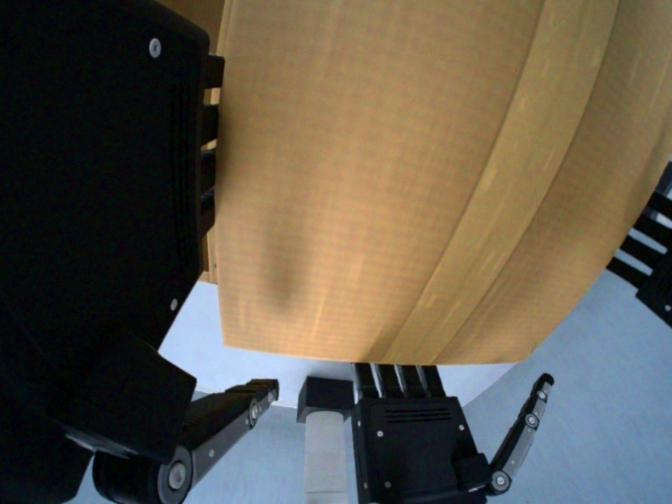

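Request:
move(arm1={"joints":{"joint1_rad":-0.1695,"joint2_rad":0.5507,"joint4_rad":1.7621,"joint6_rad":0.8288,"joint7_rad":-3.2605},"min_time_s":1.8}, arm2={"joints":{"joint1_rad":-0.3662,"joint2_rad":0.386,"joint4_rad":2.0866,"joint6_rad":0.5994,"joint7_rad":-3.4403},"min_time_s":1.8}, arm3={"joints":{"joint1_rad":-0.4682,"joint2_rad":0.6005,"joint4_rad":1.5798,"joint6_rad":0.9612,"joint7_rad":2.756},"min_time_s":1.8}, arm4={"joints":{"joint1_rad":-0.1343,"joint2_rad":0.9391,"joint4_rad":0.7315,"joint6_rad":1.471,"joint7_rad":-3.2735},"min_time_s":1.8})

Request:
move(arm1={"joints":{"joint1_rad":-0.173,"joint2_rad":0.5354,"joint4_rad":1.8178,"joint6_rad":0.7884,"joint7_rad":-3.264},"min_time_s":1}, arm2={"joints":{"joint1_rad":-0.377,"joint2_rad":0.3751,"joint4_rad":2.1357,"joint6_rad":0.5608,"joint7_rad":-3.4509},"min_time_s":1}, arm3={"joints":{"joint1_rad":-0.4798,"joint2_rad":0.5837,"joint4_rad":1.6352,"joint6_rad":0.9228,"joint7_rad":2.7444},"min_time_s":1}, arm4={"joints":{"joint1_rad":-0.1378,"joint2_rad":0.8912,"joint4_rad":0.8181,"joint6_rad":1.4323,"joint7_rad":-3.2769},"min_time_s":1}, cameras=["arm4_cam_wrist","cam_high"])

Scene clock: 1858.60 s.
Joint torques (N m): arm1=[6.19 -8.93 5.74 -38.86 2.92 -27.8 -0.33] | arm2=[8.55 -10.26 9.06 -37.14 4.82 -25.66 0.37] | arm3=[11.89 -1.47 11.12 -34.99 7.24 -29.07 -1.05] | arm4=[1.18 -7.14 3.24 -25.11 1.78 -26.48 -1.03]
Flange force (N): arm1=[7.6 -81.5 -50.0] | arm2=[8.9 -69.0 -55.8] | arm3=[-7.5 -88.8 -61.8] | arm4=[-7.8 -81.6 -36.7]
move: arm1 done; arm2 done; arm3 done; arm4 time_out
TORQUE WARNING: arm4's joint6_rad reached its warning level (29.4 N m). A warning alone does not stop the arm.
TORQUE WARNING: arm3's joint4_rad reached its warning level (56.7 N m). A warning alone does not stop the arm.
TORQUE WARNING: arm1's joint4_rad reached its warning level (56.7 N m). A warning alone does not stop the arm.
Joint velocities: within noise
arm1.joint_positions: joint1_rad=-0.170 joint2_rad=+0.551 joint3_rad=+0.000 joint4_rad=+1.762 joint5_rad=+0.000 joint6_rad=+0.838 joint7_rad=-3.260 hand_little=+1.000 hand_ring=+1.000 hand_middle=+1.000 hand_index=+1.000 hand_thumb_turn=+1.000 hand_thumb_bend=+1.000 hand_force_limit=+0.000 hand_speed=+0.000
arm1.joint_status: all done
arm1.hand_stopped_by: target,target,target,target,target,target
arm1.little_load_n: 1.0
arm1.ring_load_n: 0.5
arm1.middle_load_n: 0.5
arm1.index_load_n: 0.5
arm1.thumb_bend_load_n: 0.0
arm1.thumb_turn_load_n: 0.0
arm1.hand: x=+0.1464 y=+0.1763 z=+0.9096 quat_wxyz=(+0.002, -0.725, +0.689, +0.000) (m; scene frame)
arm2.joint_positions: joint1_rad=-0.366 joint2_rad=+0.386 joint3_rad=+0.000 joint4_rad=+2.087 joint5_rad=+0.000 joint6_rad=+0.604 joint7_rad=-3.440 hand_little=+1.000 hand_ring=+1.000 hand_middle=+1.000 hand_index=+1.000 hand_thumb_turn=+1.000 hand_thumb_bend=+1.000 hand_force_limit=+0.000 hand_speed=+0.000
arm2.joint_status: all done
arm2.hand_stopped_by: target,target,target,target,target,target
arm2.little_load_n: 0.5
arm2.ring_load_n: 3.0
arm2.middle_load_n: 3.5
arm2.index_load_n: 2.0
arm2.thumb_bend_load_n: 0.0
arm2.thumb_turn_load_n: 0.5
arm2.hand: x=-0.0012 y=+0.2286 z=+0.9128 quat_wxyz=(-0.029, -0.999, -0.025, -0.012) (m; scene frame)
arm3.joint_positions: joint1_rad=-0.468 joint2_rad=+0.601 joint3_rad=+0.000 joint4_rad=+1.580 joint5_rad=+0.000 joint6_rad=+0.967 joint7_rad=+2.756 hand_little=+1.000 hand_ring=+1.000 hand_middle=+1.000 hand_index=+1.000 hand_thumb_turn=+1.000 hand_thumb_bend=+1.000 hand_force_limit=+0.000 hand_speed=+0.000
arm3.joint_status: all done
arm3.hand_stopped_by: target,target,target,target,target,target
arm3.little_load_n: 1.0
arm3.ring_load_n: 1.0
arm3.middle_load_n: 0.5
arm3.index_load_n: 0.0
arm3.thumb_bend_load_n: 0.0
arm3.thumb_turn_load_n: 0.0
arm3.hand: x=-0.1315 y=+0.1008 z=+0.9069 quat_wxyz=(-0.004, +0.689, +0.725, -0.003) (m; scene frame)
arm4.joint_positions: joint1_rad=-0.134 joint2_rad=+0.939 joint3_rad=+0.000 joint4_rad=+0.732 joint5_rad=+0.000 joint6_rad=+1.483 joint7_rad=-3.274 hand_little=+1.000 hand_ring=+1.000 hand_middle=+1.000 hand_index=+1.000 hand_thumb_turn=+1.000 hand_thumb_bend=+1.000 hand_force_limit=+0.000 hand_speed=+0.000
arm4.joint_status: joint6_rad time_out (moved -0.045 of -0.057); the others done
arm4.hand_stopped_by: target,target,target,target,target,target
arm4.little_load_n: 1.5
arm4.ring_load_n: 1.0
arm4.middle_load_n: 0.5
arm4.index_load_n: 0.0
arm4.thumb_bend_load_n: 0.0
arm4.thumb_turn_load_n: 0.0
arm4.hand: x=+0.1021 y=+0.0538 z=+0.9122 quat_wxyz=(-0.004, +0.025, -1.000, +0.007) (m; scene frame)
pictures: none

not run: a stop came earlier in this reply.

Request:
move(arm1={"joints":{"joint1_rad":-0.173,"joint2_rad":0.5354,"joint4_rad":1.8178,"joint6_rad":0.7884,"joint7_rad":-3.264},"min_time_s":1}, arm2={"joints":{"joint1_rad":-0.377,"joint2_rad":0.3751,"joint4_rad":2.1357,"joint6_rad":0.5608,"joint7_rad":-3.4509},"min_time_s":1}, arm3={"joints":{"joint1_rad":-0.4798,"joint2_rad":0.5837,"joint4_rad":1.6352,"joint6_rad":0.9228,"joint7_rad":2.7444},"min_time_s":1}, arm4={"joints":{"joint1_rad":-0.1378,"joint2_rad":0.8912,"joint4_rad":0.8181,"joint6_rad":1.4323,"joint7_rad":-3.2769},"min_time_s":1}, cameras=["arm4_cam_wrist","cam_high"])

Request:
zoom_image(camera="cam_high", region=[360, 150, 560, 350])

Scene clock: 1870.57 s.
Joint torques (N m): arm1=[2.54 -14.18 0.71 -5.11 -0.02 0.16 0.07] | arm2=[2.05 -11.55 0.68 -4.73 -0.35 -0.24 0.13] | arm3=[-0.16 -16.5 -1.58 -6.35 0.2 -0.08 0.09] | arm4=[-1.06 -21.03 0.94 -7.95 -0.02 -0.34 -0.07]
Flange force (N): arm1=[5.7 -0.8 -1.9] | arm2=[6.7 -2.1 -1.8] | arm3=[0.0 -0.1 -1.1] | arm4=[-2.5 -3.6 -1.3]
move: arm1 done; arm2 done; arm3 done; arm4 done
Joint velocities: within noise
arm1.joint_positions: joint1_rad=-0.173 joint2_rad=+0.535 joint3_rad=+0.000 joint4_rad=+1.818 joint5_rad=+0.000 joint6_rad=+0.788 joint7_rad=-3.264 hand_little=+1.000 hand_ring=+1.000 hand_middle=+1.000 hand_index=+1.000 hand_thumb_turn=+1.000 hand_thumb_bend=+1.000 hand_force_limit=+0.000 hand_speed=+0.000
arm1.joint_status: all done
arm1.hand_stopped_by: target,target,target,target,target,target
arm1.little_load_n: 0.0
arm1.ring_load_n: 0.0
arm1.middle_load_n: 0.0
arm1.index_load_n: 0.0
arm1.thumb_bend_load_n: 0.0
arm1.thumb_turn_load_n: 0.0
arm1.hand: x=+0.1578 y=+0.1767 z=+0.9042 quat_wxyz=(-0.002, -0.725, +0.689, +0.003) (m; scene frame)
arm2.joint_positions: joint1_rad=-0.377 joint2_rad=+0.375 joint3_rad=+0.000 joint4_rad=+2.136 joint5_rad=+0.000 joint6_rad=+0.561 joint7_rad=-3.451 hand_little=+1.000 hand_ring=+1.000 hand_middle=+1.000 hand_index=+1.000 hand_thumb_turn=+1.000 hand_thumb_bend=+1.000 hand_force_limit=+0.000 hand_speed=+0.000
arm2.joint_status: all done
arm2.hand_stopped_by: target,target,target,target,target,target
arm2.little_load_n: 0.0
arm2.ring_load_n: 0.0
arm2.middle_load_n: 0.0
arm2.index_load_n: 0.0
arm2.thumb_bend_load_n: 0.0
arm2.thumb_turn_load_n: 0.0
arm2.hand: x=-0.0016 y=+0.2411 z=+0.9076 quat_wxyz=(-0.031, -0.999, -0.025, -0.013) (m; scene frame)
arm3.joint_positions: joint1_rad=-0.480 joint2_rad=+0.584 joint3_rad=+0.000 joint4_rad=+1.635 joint5_rad=+0.000 joint6_rad=+0.923 joint7_rad=+2.744 hand_little=+1.000 hand_ring=+1.000 hand_middle=+1.000 hand_index=+1.000 hand_thumb_turn=+1.000 hand_thumb_bend=+1.000 hand_force_limit=+0.000 hand_speed=+0.000
arm3.joint_status: all done
arm3.hand_stopped_by: target,target,target,target,target,target
arm3.little_load_n: 0.0
arm3.ring_load_n: 0.0
arm3.middle_load_n: 0.0
arm3.index_load_n: 0.0
arm3.thumb_bend_load_n: 0.0
arm3.thumb_turn_load_n: 0.0
arm3.hand: x=-0.1438 y=+0.1013 z=+0.9014 quat_wxyz=(-0.003, +0.689, +0.725, +0.000) (m; scene frame)
arm4.joint_positions: joint1_rad=-0.138 joint2_rad=+0.891 joint3_rad=+0.000 joint4_rad=+0.818 joint5_rad=+0.000 joint6_rad=+1.432 joint7_rad=-3.277 hand_little=+1.000 hand_ring=+1.000 hand_middle=+1.000 hand_index=+1.000 hand_thumb_turn=+1.000 hand_thumb_bend=+1.000 hand_force_limit=+0.000 hand_speed=+0.000
arm4.joint_status: all done
arm4.hand_stopped_by: target,target,target,target,target,target
arm4.little_load_n: 0.0
arm4.ring_load_n: 0.0
arm4.middle_load_n: 0.0
arm4.index_load_n: 0.5
arm4.thumb_bend_load_n: 0.0
arm4.thumb_turn_load_n: 0.0
arm4.hand: x=+0.1017 y=+0.0437 z=+0.9167 quat_wxyz=(-0.003, +0.025, -1.000, +0.002) (m; scene frame)
pictures: arm4_cam_wrist, cam_high
Images, in order (width x height): arm4_cam_wrist 672x504, cam_high 896x504.

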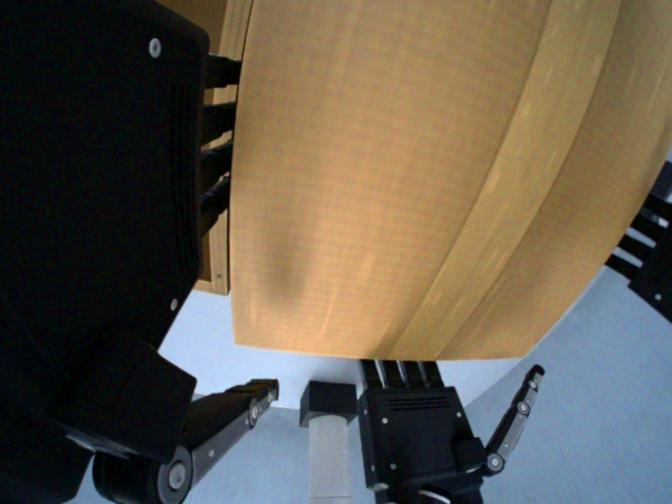

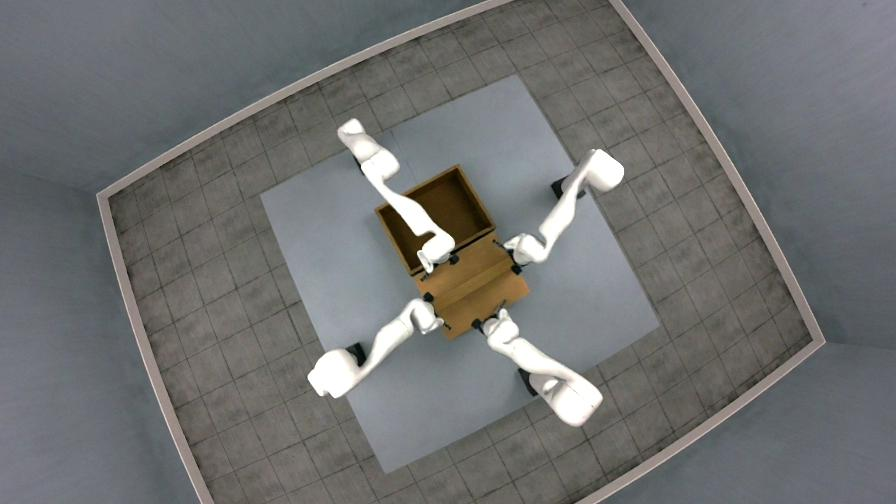

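Scaled by 2.520 from the camera's 896x504 image, which has a finer 1280x720 frame.

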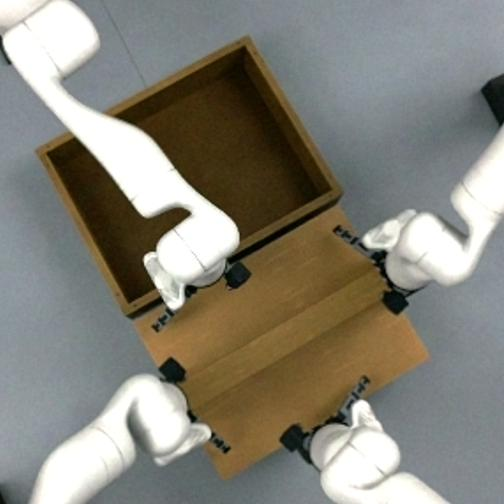

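Request:
move(arm2={"joints":{"joint1_rad":-0.37738,"joint2_rad":0.35402,"joint4_rad":2.17582,"joint6_rad":0.50703,"joint7_rad":-3.45142},"min_time_s":0.8})

Request:
move(arm1={"joints":{"joint1_rad":-0.1712,"joint2_rad":0.5478,"joint4_rad":1.7935,"joint6_rad":0.8002,"joint7_rad":-3.2622},"min_time_s":1}, arm2={"joints":{"joint1_rad":-0.37177,"joint2_rad":0.36542,"joint4_rad":2.15528,"joint6_rad":0.51617,"joint7_rad":-3.44582},"min_time_s":1}, arm3={"joints":{"joint1_rad":-0.474,"joint2_rad":0.5961,"joint4_rad":1.6115,"joint6_rad":0.9341,"joint7_rad":2.7502},"min_time_s":1}, arm4={"joints":{"joint1_rad":-0.136,"joint2_rad":0.9165,"joint4_rad":0.7848,"joint6_rad":1.4403,"joint7_rad":-3.2752},"min_time_s":1})

Request:
move(arm1={"joints":{"joint1_rad":-0.16958,"joint2_rad":0.53458,"joint4_rad":1.75059,"joint6_rad":0.85642,"joint7_rad":-3.26055},"min_time_s":1.5}, arm2={"joints":{"joint1_rad":-0.36654,"joint2_rad":0.34046,"joint4_rad":2.11538,"joint6_rad":0.58103,"joint7_rad":-3.44058},"min_time_s":1.5}, arm3={"joints":{"joint1_rad":-0.4686,"joint2_rad":0.58749,"joint4_rad":1.56615,"joint6_rad":0.98795,"joint7_rad":2.75561},"min_time_s":1.5}, arm4={"joints":{"joint1_rad":-0.13458,"joint2_rad":0.93481,"joint4_rad":0.70856,"joint6_rad":1.49822,"joint7_rad":-3.27373},"min_time_s":1.5})

Request:
move(arm1={"joints":{"joint1_rad":-0.18054,"joint2_rad":0.47102,"joint4_rad":1.68921,"joint6_rad":0.98136,"joint7_rad":-3.27151},"min_time_s":2}, arm2={"joints":{"joint1_rad":-0.36261,"joint2_rad":0.26349,"joint4_rad":2.03436,"joint6_rad":0.73902,"joint7_rad":-3.43666},"min_time_s":2}, arm3={"joints":{"joint1_rad":-0.45925,"joint2_rad":0.53158,"joint4_rad":1.50599,"joint6_rad":1.10402,"joint7_rad":2.76497},"min_time_s":2}, arm4={"joints":{"joint1_rad":-0.13568,"joint2_rad":0.91309,"joint4_rad":0.6133,"joint6_rad":1.6152,"joint7_rad":-3.27483},"min_time_s":2}, cameras=["arm4_cam_wrist","arm2_cam_wrist"])

Scene clock: 2026.50 s.
Joint torques (N m): arm1=[2.49 -14.16 0.71 -5.1 -0.06 0.14 0.06] | arm2=[2.06 -11.1 0.64 -4.72 -0.37 -0.3 0.15] | arm3=[-0.17 -16.51 -1.61 -6.29 0.2 -0.1 0.09] | arm4=[-1.03 -21.09 0.93 -7.94 -0.01 -0.35 -0.09]
Flange force (N): arm1=[5.6 -0.7 -2.0] | arm2=[7.2 -2.4 -1.8] | arm3=[0.1 0.2 -1.2] | arm4=[-2.5 -3.4 -1.3]
move: arm2 done
Joint velocities: within noise
arm1, arm3, arm4: as last shown
arm2.joint_positions: joint1_rad=-0.377 joint2_rad=+0.354 joint3_rad=+0.000 joint4_rad=+2.176 joint5_rad=+0.000 joint6_rad=+0.507 joint7_rad=-3.451 hand_little=+1.000 hand_ring=+1.000 hand_middle=+1.000 hand_index=+1.000 hand_thumb_turn=+1.000 hand_thumb_bend=+1.000 hand_force_limit=+0.000 hand_speed=+0.000
arm2.joint_status: all done
arm2.hand_stopped_by: target,target,target,target,target,target
arm2.little_load_n: 0.0
arm2.ring_load_n: 0.0
arm2.middle_load_n: 0.0
arm2.index_load_n: 0.0
arm2.thumb_bend_load_n: 0.0
arm2.thumb_turn_load_n: 0.0
arm2.hand: x=-0.0022 y=+0.2432 z=+0.9099 quat_wxyz=(-0.048, -0.998, -0.025, -0.019) (m; scene frame)
arm4.little_load_n: 0.5
arm4.index_load_n: 0.0
pictures: none

Scene clock: 2027.80 s.
Joint torques (N m): arm1=[3.47 -12.96 2.05 -14.99 0.46 -7.79 -0.36] | arm2=[3.3 -11.76 2.32 -10.88 0.55 -4.77 0.19] | arm3=[1.35 -15.2 0.05 -11.58 0.81 -4.72 -0.32] | arm4=[-0.25 -17.62 1.72 -10.56 0.52 -5 -0.54]
Flange force (N): arm1=[5.3 -23.8 -15.8] | arm2=[7.8 -13.9 -10.4] | arm3=[-2.5 -14.0 -9.2] | arm4=[-3.3 -17.5 -9.6]
move: arm1 done; arm2 done; arm3 done; arm4 done
Joint velocities: within noise
arm1.joint_positions: joint1_rad=-0.171 joint2_rad=+0.548 joint3_rad=+0.000 joint4_rad=+1.794 joint5_rad=+0.000 joint6_rad=+0.800 joint7_rad=-3.262 hand_little=+1.000 hand_ring=+1.000 hand_middle=+1.000 hand_index=+1.000 hand_thumb_turn=+1.000 hand_thumb_bend=+1.000 hand_force_limit=+0.000 hand_speed=+0.000
arm1.joint_status: all done
arm1.hand_stopped_by: target,target,target,target,target,target
arm1.little_load_n: 0.5
arm1.ring_load_n: 0.0
arm1.middle_load_n: 0.0
arm1.index_load_n: 0.0
arm1.thumb_bend_load_n: 0.0
arm1.thumb_turn_load_n: 0.0
arm1.hand: x=+0.1508 y=+0.1763 z=+0.9042 quat_wxyz=(-0.002, -0.725, +0.689, +0.003) (m; scene frame)
arm2.joint_positions: joint1_rad=-0.372 joint2_rad=+0.365 joint3_rad=+0.000 joint4_rad=+2.155 joint5_rad=+0.000 joint6_rad=+0.516 joint7_rad=-3.446 hand_little=+1.000 hand_ring=+1.000 hand_middle=+1.000 hand_index=+1.000 hand_thumb_turn=+1.000 hand_thumb_bend=+1.000 hand_force_limit=+0.000 hand_speed=+0.000
arm2.joint_status: all done
arm2.hand_stopped_by: target,target,target,target,target,target
arm2.little_load_n: 0.0
arm2.ring_load_n: 0.5
arm2.middle_load_n: 1.0
arm2.index_load_n: 0.0
arm2.thumb_bend_load_n: 0.0
arm2.thumb_turn_load_n: 0.0
arm2.hand: x=-0.0018 y=+0.2362 z=+0.9099 quat_wxyz=(-0.048, -0.998, -0.025, -0.018) (m; scene frame)
arm3.joint_positions: joint1_rad=-0.474 joint2_rad=+0.596 joint3_rad=+0.000 joint4_rad=+1.612 joint5_rad=+0.000 joint6_rad=+0.934 joint7_rad=+2.750 hand_little=+1.000 hand_ring=+1.000 hand_middle=+1.000 hand_index=+1.000 hand_thumb_turn=+1.000 hand_thumb_bend=+1.000 hand_force_limit=+0.000 hand_speed=+0.000
arm3.joint_status: all done
arm3.hand_stopped_by: target,target,target,target,target,target
arm3.little_load_n: 0.5
arm3.ring_load_n: 0.0
arm3.middle_load_n: 0.0
arm3.index_load_n: 0.0
arm3.thumb_bend_load_n: 0.0
arm3.thumb_turn_load_n: 0.0
arm3.hand: x=-0.1369 y=+0.1015 z=+0.9013 quat_wxyz=(-0.003, +0.689, +0.725, +0.000) (m; scene frame)
arm4.joint_positions: joint1_rad=-0.136 joint2_rad=+0.916 joint3_rad=+0.000 joint4_rad=+0.785 joint5_rad=+0.000 joint6_rad=+1.440 joint7_rad=-3.275 hand_little=+1.000 hand_ring=+1.000 hand_middle=+1.000 hand_index=+1.000 hand_thumb_turn=+1.000 hand_thumb_bend=+1.000 hand_force_limit=+0.000 hand_speed=+0.000
arm4.joint_status: all done
arm4.hand_stopped_by: target,target,target,target,target,target
arm4.little_load_n: 0.5
arm4.ring_load_n: 0.0
arm4.middle_load_n: 0.0
arm4.index_load_n: 0.0
arm4.thumb_bend_load_n: 0.0
arm4.thumb_turn_load_n: 0.0
arm4.hand: x=+0.1016 y=+0.0506 z=+0.9109 quat_wxyz=(-0.003, +0.025, -1.000, +0.002) (m; scene frame)
pictures: none

Scene clock: 2029.60 s.
Joint torques (N m): arm1=[-0.44 -40.95 -1.5 -46.4 -1.51 -20.92 -0.39] | arm2=[10.57 -41.54 11.61 -53.47 6.29 -26.62 0.55] | arm3=[15.2 -48.76 13.98 -52.11 7.98 -23.06 -0.97] | arm4=[2.84 -45.32 4.3 -47.23 1.8 -30.43 -1]
Flange force (N): arm1=[-5.9 -58.9 30.7] | arm2=[14.2 -70.1 30.0] | arm3=[4.7 -73.8 40.7] | arm4=[-6.7 -96.8 21.4]
move: arm1 done; arm2 done; arm3 done; arm4 done
TORQUE WARNING: arm4's joint6_rad reached its warning level (29.4 N m). A warning alone does not stop the arm.
Joint velocities: within noise
arm1.joint_positions: joint1_rad=-0.170 joint2_rad=+0.535 joint3_rad=+0.000 joint4_rad=+1.755 joint5_rad=+0.000 joint6_rad=+0.856 joint7_rad=-3.261 hand_little=+1.000 hand_ring=+1.000 hand_middle=+1.000 hand_index=+1.000 hand_thumb_turn=+1.000 hand_thumb_bend=+1.000 hand_force_limit=+0.000 hand_speed=+0.000
arm1.joint_status: all done
arm1.hand_stopped_by: target,target,target,target,target,target
arm1.little_load_n: 1.0
arm1.ring_load_n: 1.0
arm1.middle_load_n: 1.0
arm1.index_load_n: 0.5
arm1.thumb_bend_load_n: -0.5
arm1.thumb_turn_load_n: 0.0
arm1.hand: x=+0.1460 y=+0.1761 z=+0.9188 quat_wxyz=(+0.000, -0.725, +0.689, +0.001) (m; scene frame)
arm2.joint_positions: joint1_rad=-0.367 joint2_rad=+0.340 joint3_rad=+0.000 joint4_rad=+2.116 joint5_rad=+0.000 joint6_rad=+0.581 joint7_rad=-3.441 hand_little=+1.000 hand_ring=+1.000 hand_middle=+1.000 hand_index=+1.000 hand_thumb_turn=+1.000 hand_thumb_bend=+1.000 hand_force_limit=+0.000 hand_speed=+0.000
arm2.joint_status: all done
arm2.hand_stopped_by: target,target,target,target,target,target
arm2.little_load_n: 0.0
arm2.ring_load_n: 3.5
arm2.middle_load_n: 4.5
arm2.index_load_n: 2.5
arm2.thumb_bend_load_n: 0.0
arm2.thumb_turn_load_n: 0.0
arm2.hand: x=-0.0015 y=+0.2299 z=+0.9258 quat_wxyz=(-0.048, -0.998, -0.025, -0.018) (m; scene frame)
arm3.joint_positions: joint1_rad=-0.469 joint2_rad=+0.587 joint3_rad=+0.000 joint4_rad=+1.566 joint5_rad=+0.000 joint6_rad=+0.988 joint7_rad=+2.756 hand_little=+1.000 hand_ring=+1.000 hand_middle=+1.000 hand_index=+1.000 hand_thumb_turn=+1.000 hand_thumb_bend=+1.000 hand_force_limit=+0.000 hand_speed=+0.000
arm3.joint_status: all done
arm3.hand_stopped_by: target,target,target,target,target,target
arm3.little_load_n: 1.5
arm3.ring_load_n: 1.0
arm3.middle_load_n: 1.0
arm3.index_load_n: 0.0
arm3.thumb_bend_load_n: 0.0
arm3.thumb_turn_load_n: 0.0
arm3.hand: x=-0.1297 y=+0.1018 z=+0.9172 quat_wxyz=(-0.003, +0.689, +0.725, +0.000) (m; scene frame)
arm4.joint_positions: joint1_rad=-0.134 joint2_rad=+0.935 joint3_rad=+0.000 joint4_rad=+0.709 joint5_rad=+0.000 joint6_rad=+1.498 joint7_rad=-3.274 hand_little=+1.000 hand_ring=+1.000 hand_middle=+1.000 hand_index=+1.000 hand_thumb_turn=+1.000 hand_thumb_bend=+1.000 hand_force_limit=+0.000 hand_speed=+0.000
arm4.joint_status: all done
arm4.hand_stopped_by: target,target,target,target,target,target
arm4.little_load_n: 2.0
arm4.ring_load_n: 1.5
arm4.middle_load_n: 0.5
arm4.index_load_n: 0.5
arm4.thumb_bend_load_n: 0.0
arm4.thumb_turn_load_n: 0.0
arm4.hand: x=+0.1013 y=+0.0572 z=+0.9228 quat_wxyz=(-0.003, +0.025, -1.000, +0.002) (m; scene frame)
pictures: none

Scene clock: 2031.90 s.
Joint torques (N m): arm1=[-1.01 -36.22 -2.04 -46.22 -1.85 -21.89 -0.44] | arm2=[10.47 -39.09 10.84 -52.74 7.41 -25.68 0.49] | arm3=[17.14 -44.21 15.24 -52.22 9.74 -24.37 -0.97] | arm4=[1.73 -44.31 3.45 -46.22 1.44 -31.27 -1.08]
Flange force (N): arm1=[-8.3 -61.7 26.1] | arm2=[13.7 -67.1 32.9] | arm3=[7.7 -78.9 37.6] | arm4=[-8.8 -99.5 26.9]
move: arm1 done; arm2 done; arm3 done; arm4 done
TORQUE WARNING: arm4's joint6_rad reached its warning level (29.4 N m). A warning alone does not stop the arm.
Joint velocities: within noise
arm1.joint_positions: joint1_rad=-0.181 joint2_rad=+0.471 joint3_rad=+0.000 joint4_rad=+1.694 joint5_rad=+0.000 joint6_rad=+0.981 joint7_rad=-3.271 hand_little=+1.000 hand_ring=+1.000 hand_middle=+1.000 hand_index=+1.000 hand_thumb_turn=+1.000 hand_thumb_bend=+1.000 hand_force_limit=+0.000 hand_speed=+0.000
arm1.joint_status: all done
arm1.hand_stopped_by: target,target,target,target,target,target
arm1.little_load_n: 1.0
arm1.ring_load_n: 0.5
arm1.middle_load_n: 0.5
arm1.index_load_n: 0.5
arm1.thumb_bend_load_n: 0.0
arm1.thumb_turn_load_n: 0.0
arm1.hand: x=+0.1464 y=+0.1711 z=+0.9628 quat_wxyz=(+0.000, -0.725, +0.689, +0.001) (m; scene frame)
arm2.joint_positions: joint1_rad=-0.363 joint2_rad=+0.264 joint3_rad=+0.000 joint4_rad=+2.037 joint5_rad=+0.000 joint6_rad=+0.739 joint7_rad=-3.437 hand_little=+1.000 hand_ring=+1.000 hand_middle=+1.000 hand_index=+1.000 hand_thumb_turn=+1.000 hand_thumb_bend=+1.000 hand_force_limit=+0.000 hand_speed=+0.000
arm2.joint_status: all done
arm2.hand_stopped_by: target,target,target,target,target,target
arm2.little_load_n: 0.5
arm2.ring_load_n: 3.5
arm2.middle_load_n: 4.0
arm2.index_load_n: 2.5
arm2.thumb_bend_load_n: 0.0
arm2.thumb_turn_load_n: 0.0
arm2.hand: x=-0.0019 y=+0.2258 z=+0.9690 quat_wxyz=(-0.047, -0.998, -0.025, -0.017) (m; scene frame)
arm3.joint_positions: joint1_rad=-0.459 joint2_rad=+0.532 joint3_rad=+0.000 joint4_rad=+1.507 joint5_rad=+0.000 joint6_rad=+1.104 joint7_rad=+2.765 hand_little=+1.000 hand_ring=+1.000 hand_middle=+1.000 hand_index=+1.000 hand_thumb_turn=+1.000 hand_thumb_bend=+1.000 hand_force_limit=+0.000 hand_speed=+0.000
arm3.joint_status: all done
arm3.hand_stopped_by: target,target,target,target,target,target
arm3.little_load_n: 1.0
arm3.ring_load_n: 1.5
arm3.middle_load_n: 0.5
arm3.index_load_n: 0.0
arm3.thumb_bend_load_n: 0.0
arm3.thumb_turn_load_n: 0.0
arm3.hand: x=-0.1299 y=+0.0963 z=+0.9607 quat_wxyz=(-0.004, +0.689, +0.725, -0.001) (m; scene frame)
arm4.joint_positions: joint1_rad=-0.136 joint2_rad=+0.913 joint3_rad=+0.000 joint4_rad=+0.613 joint5_rad=+0.000 joint6_rad=+1.615 joint7_rad=-3.275 hand_little=+1.000 hand_ring=+1.000 hand_middle=+1.000 hand_index=+1.000 hand_thumb_turn=+1.000 hand_thumb_bend=+1.000 hand_force_limit=+0.000 hand_speed=+0.000
arm4.joint_status: all done
arm4.hand_stopped_by: target,target,target,target,target,target
arm4.little_load_n: 2.0
arm4.ring_load_n: 1.5
arm4.middle_load_n: 1.0
arm4.index_load_n: 0.0
arm4.thumb_bend_load_n: 0.0
arm4.thumb_turn_load_n: 0.0
arm4.hand: x=+0.1012 y=+0.0523 z=+0.9669 quat_wxyz=(-0.003, +0.025, -1.000, +0.002) (m; scene frame)
pictures: arm2_cam_wrist, arm4_cam_wrist
Images, in order (width x height): arm2_cam_wrist 672x504, arm4_cam_wrist 672x504.

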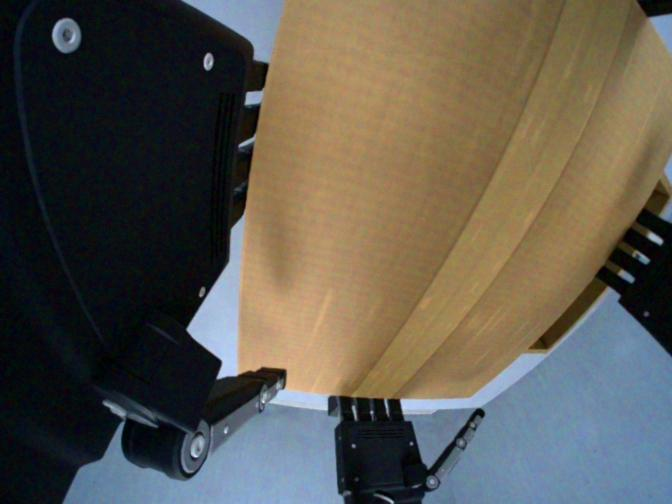

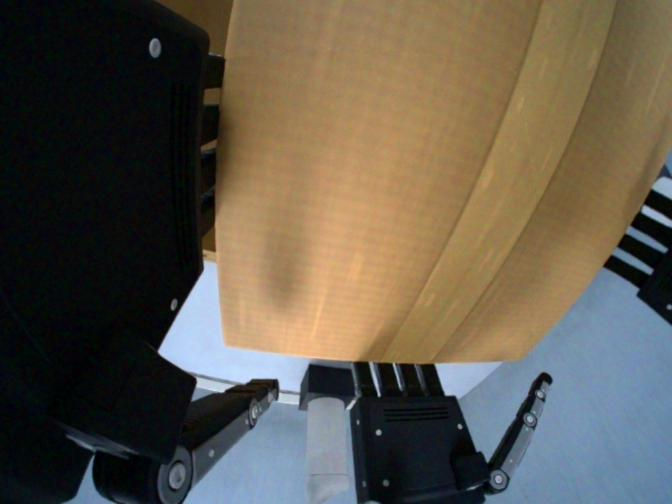

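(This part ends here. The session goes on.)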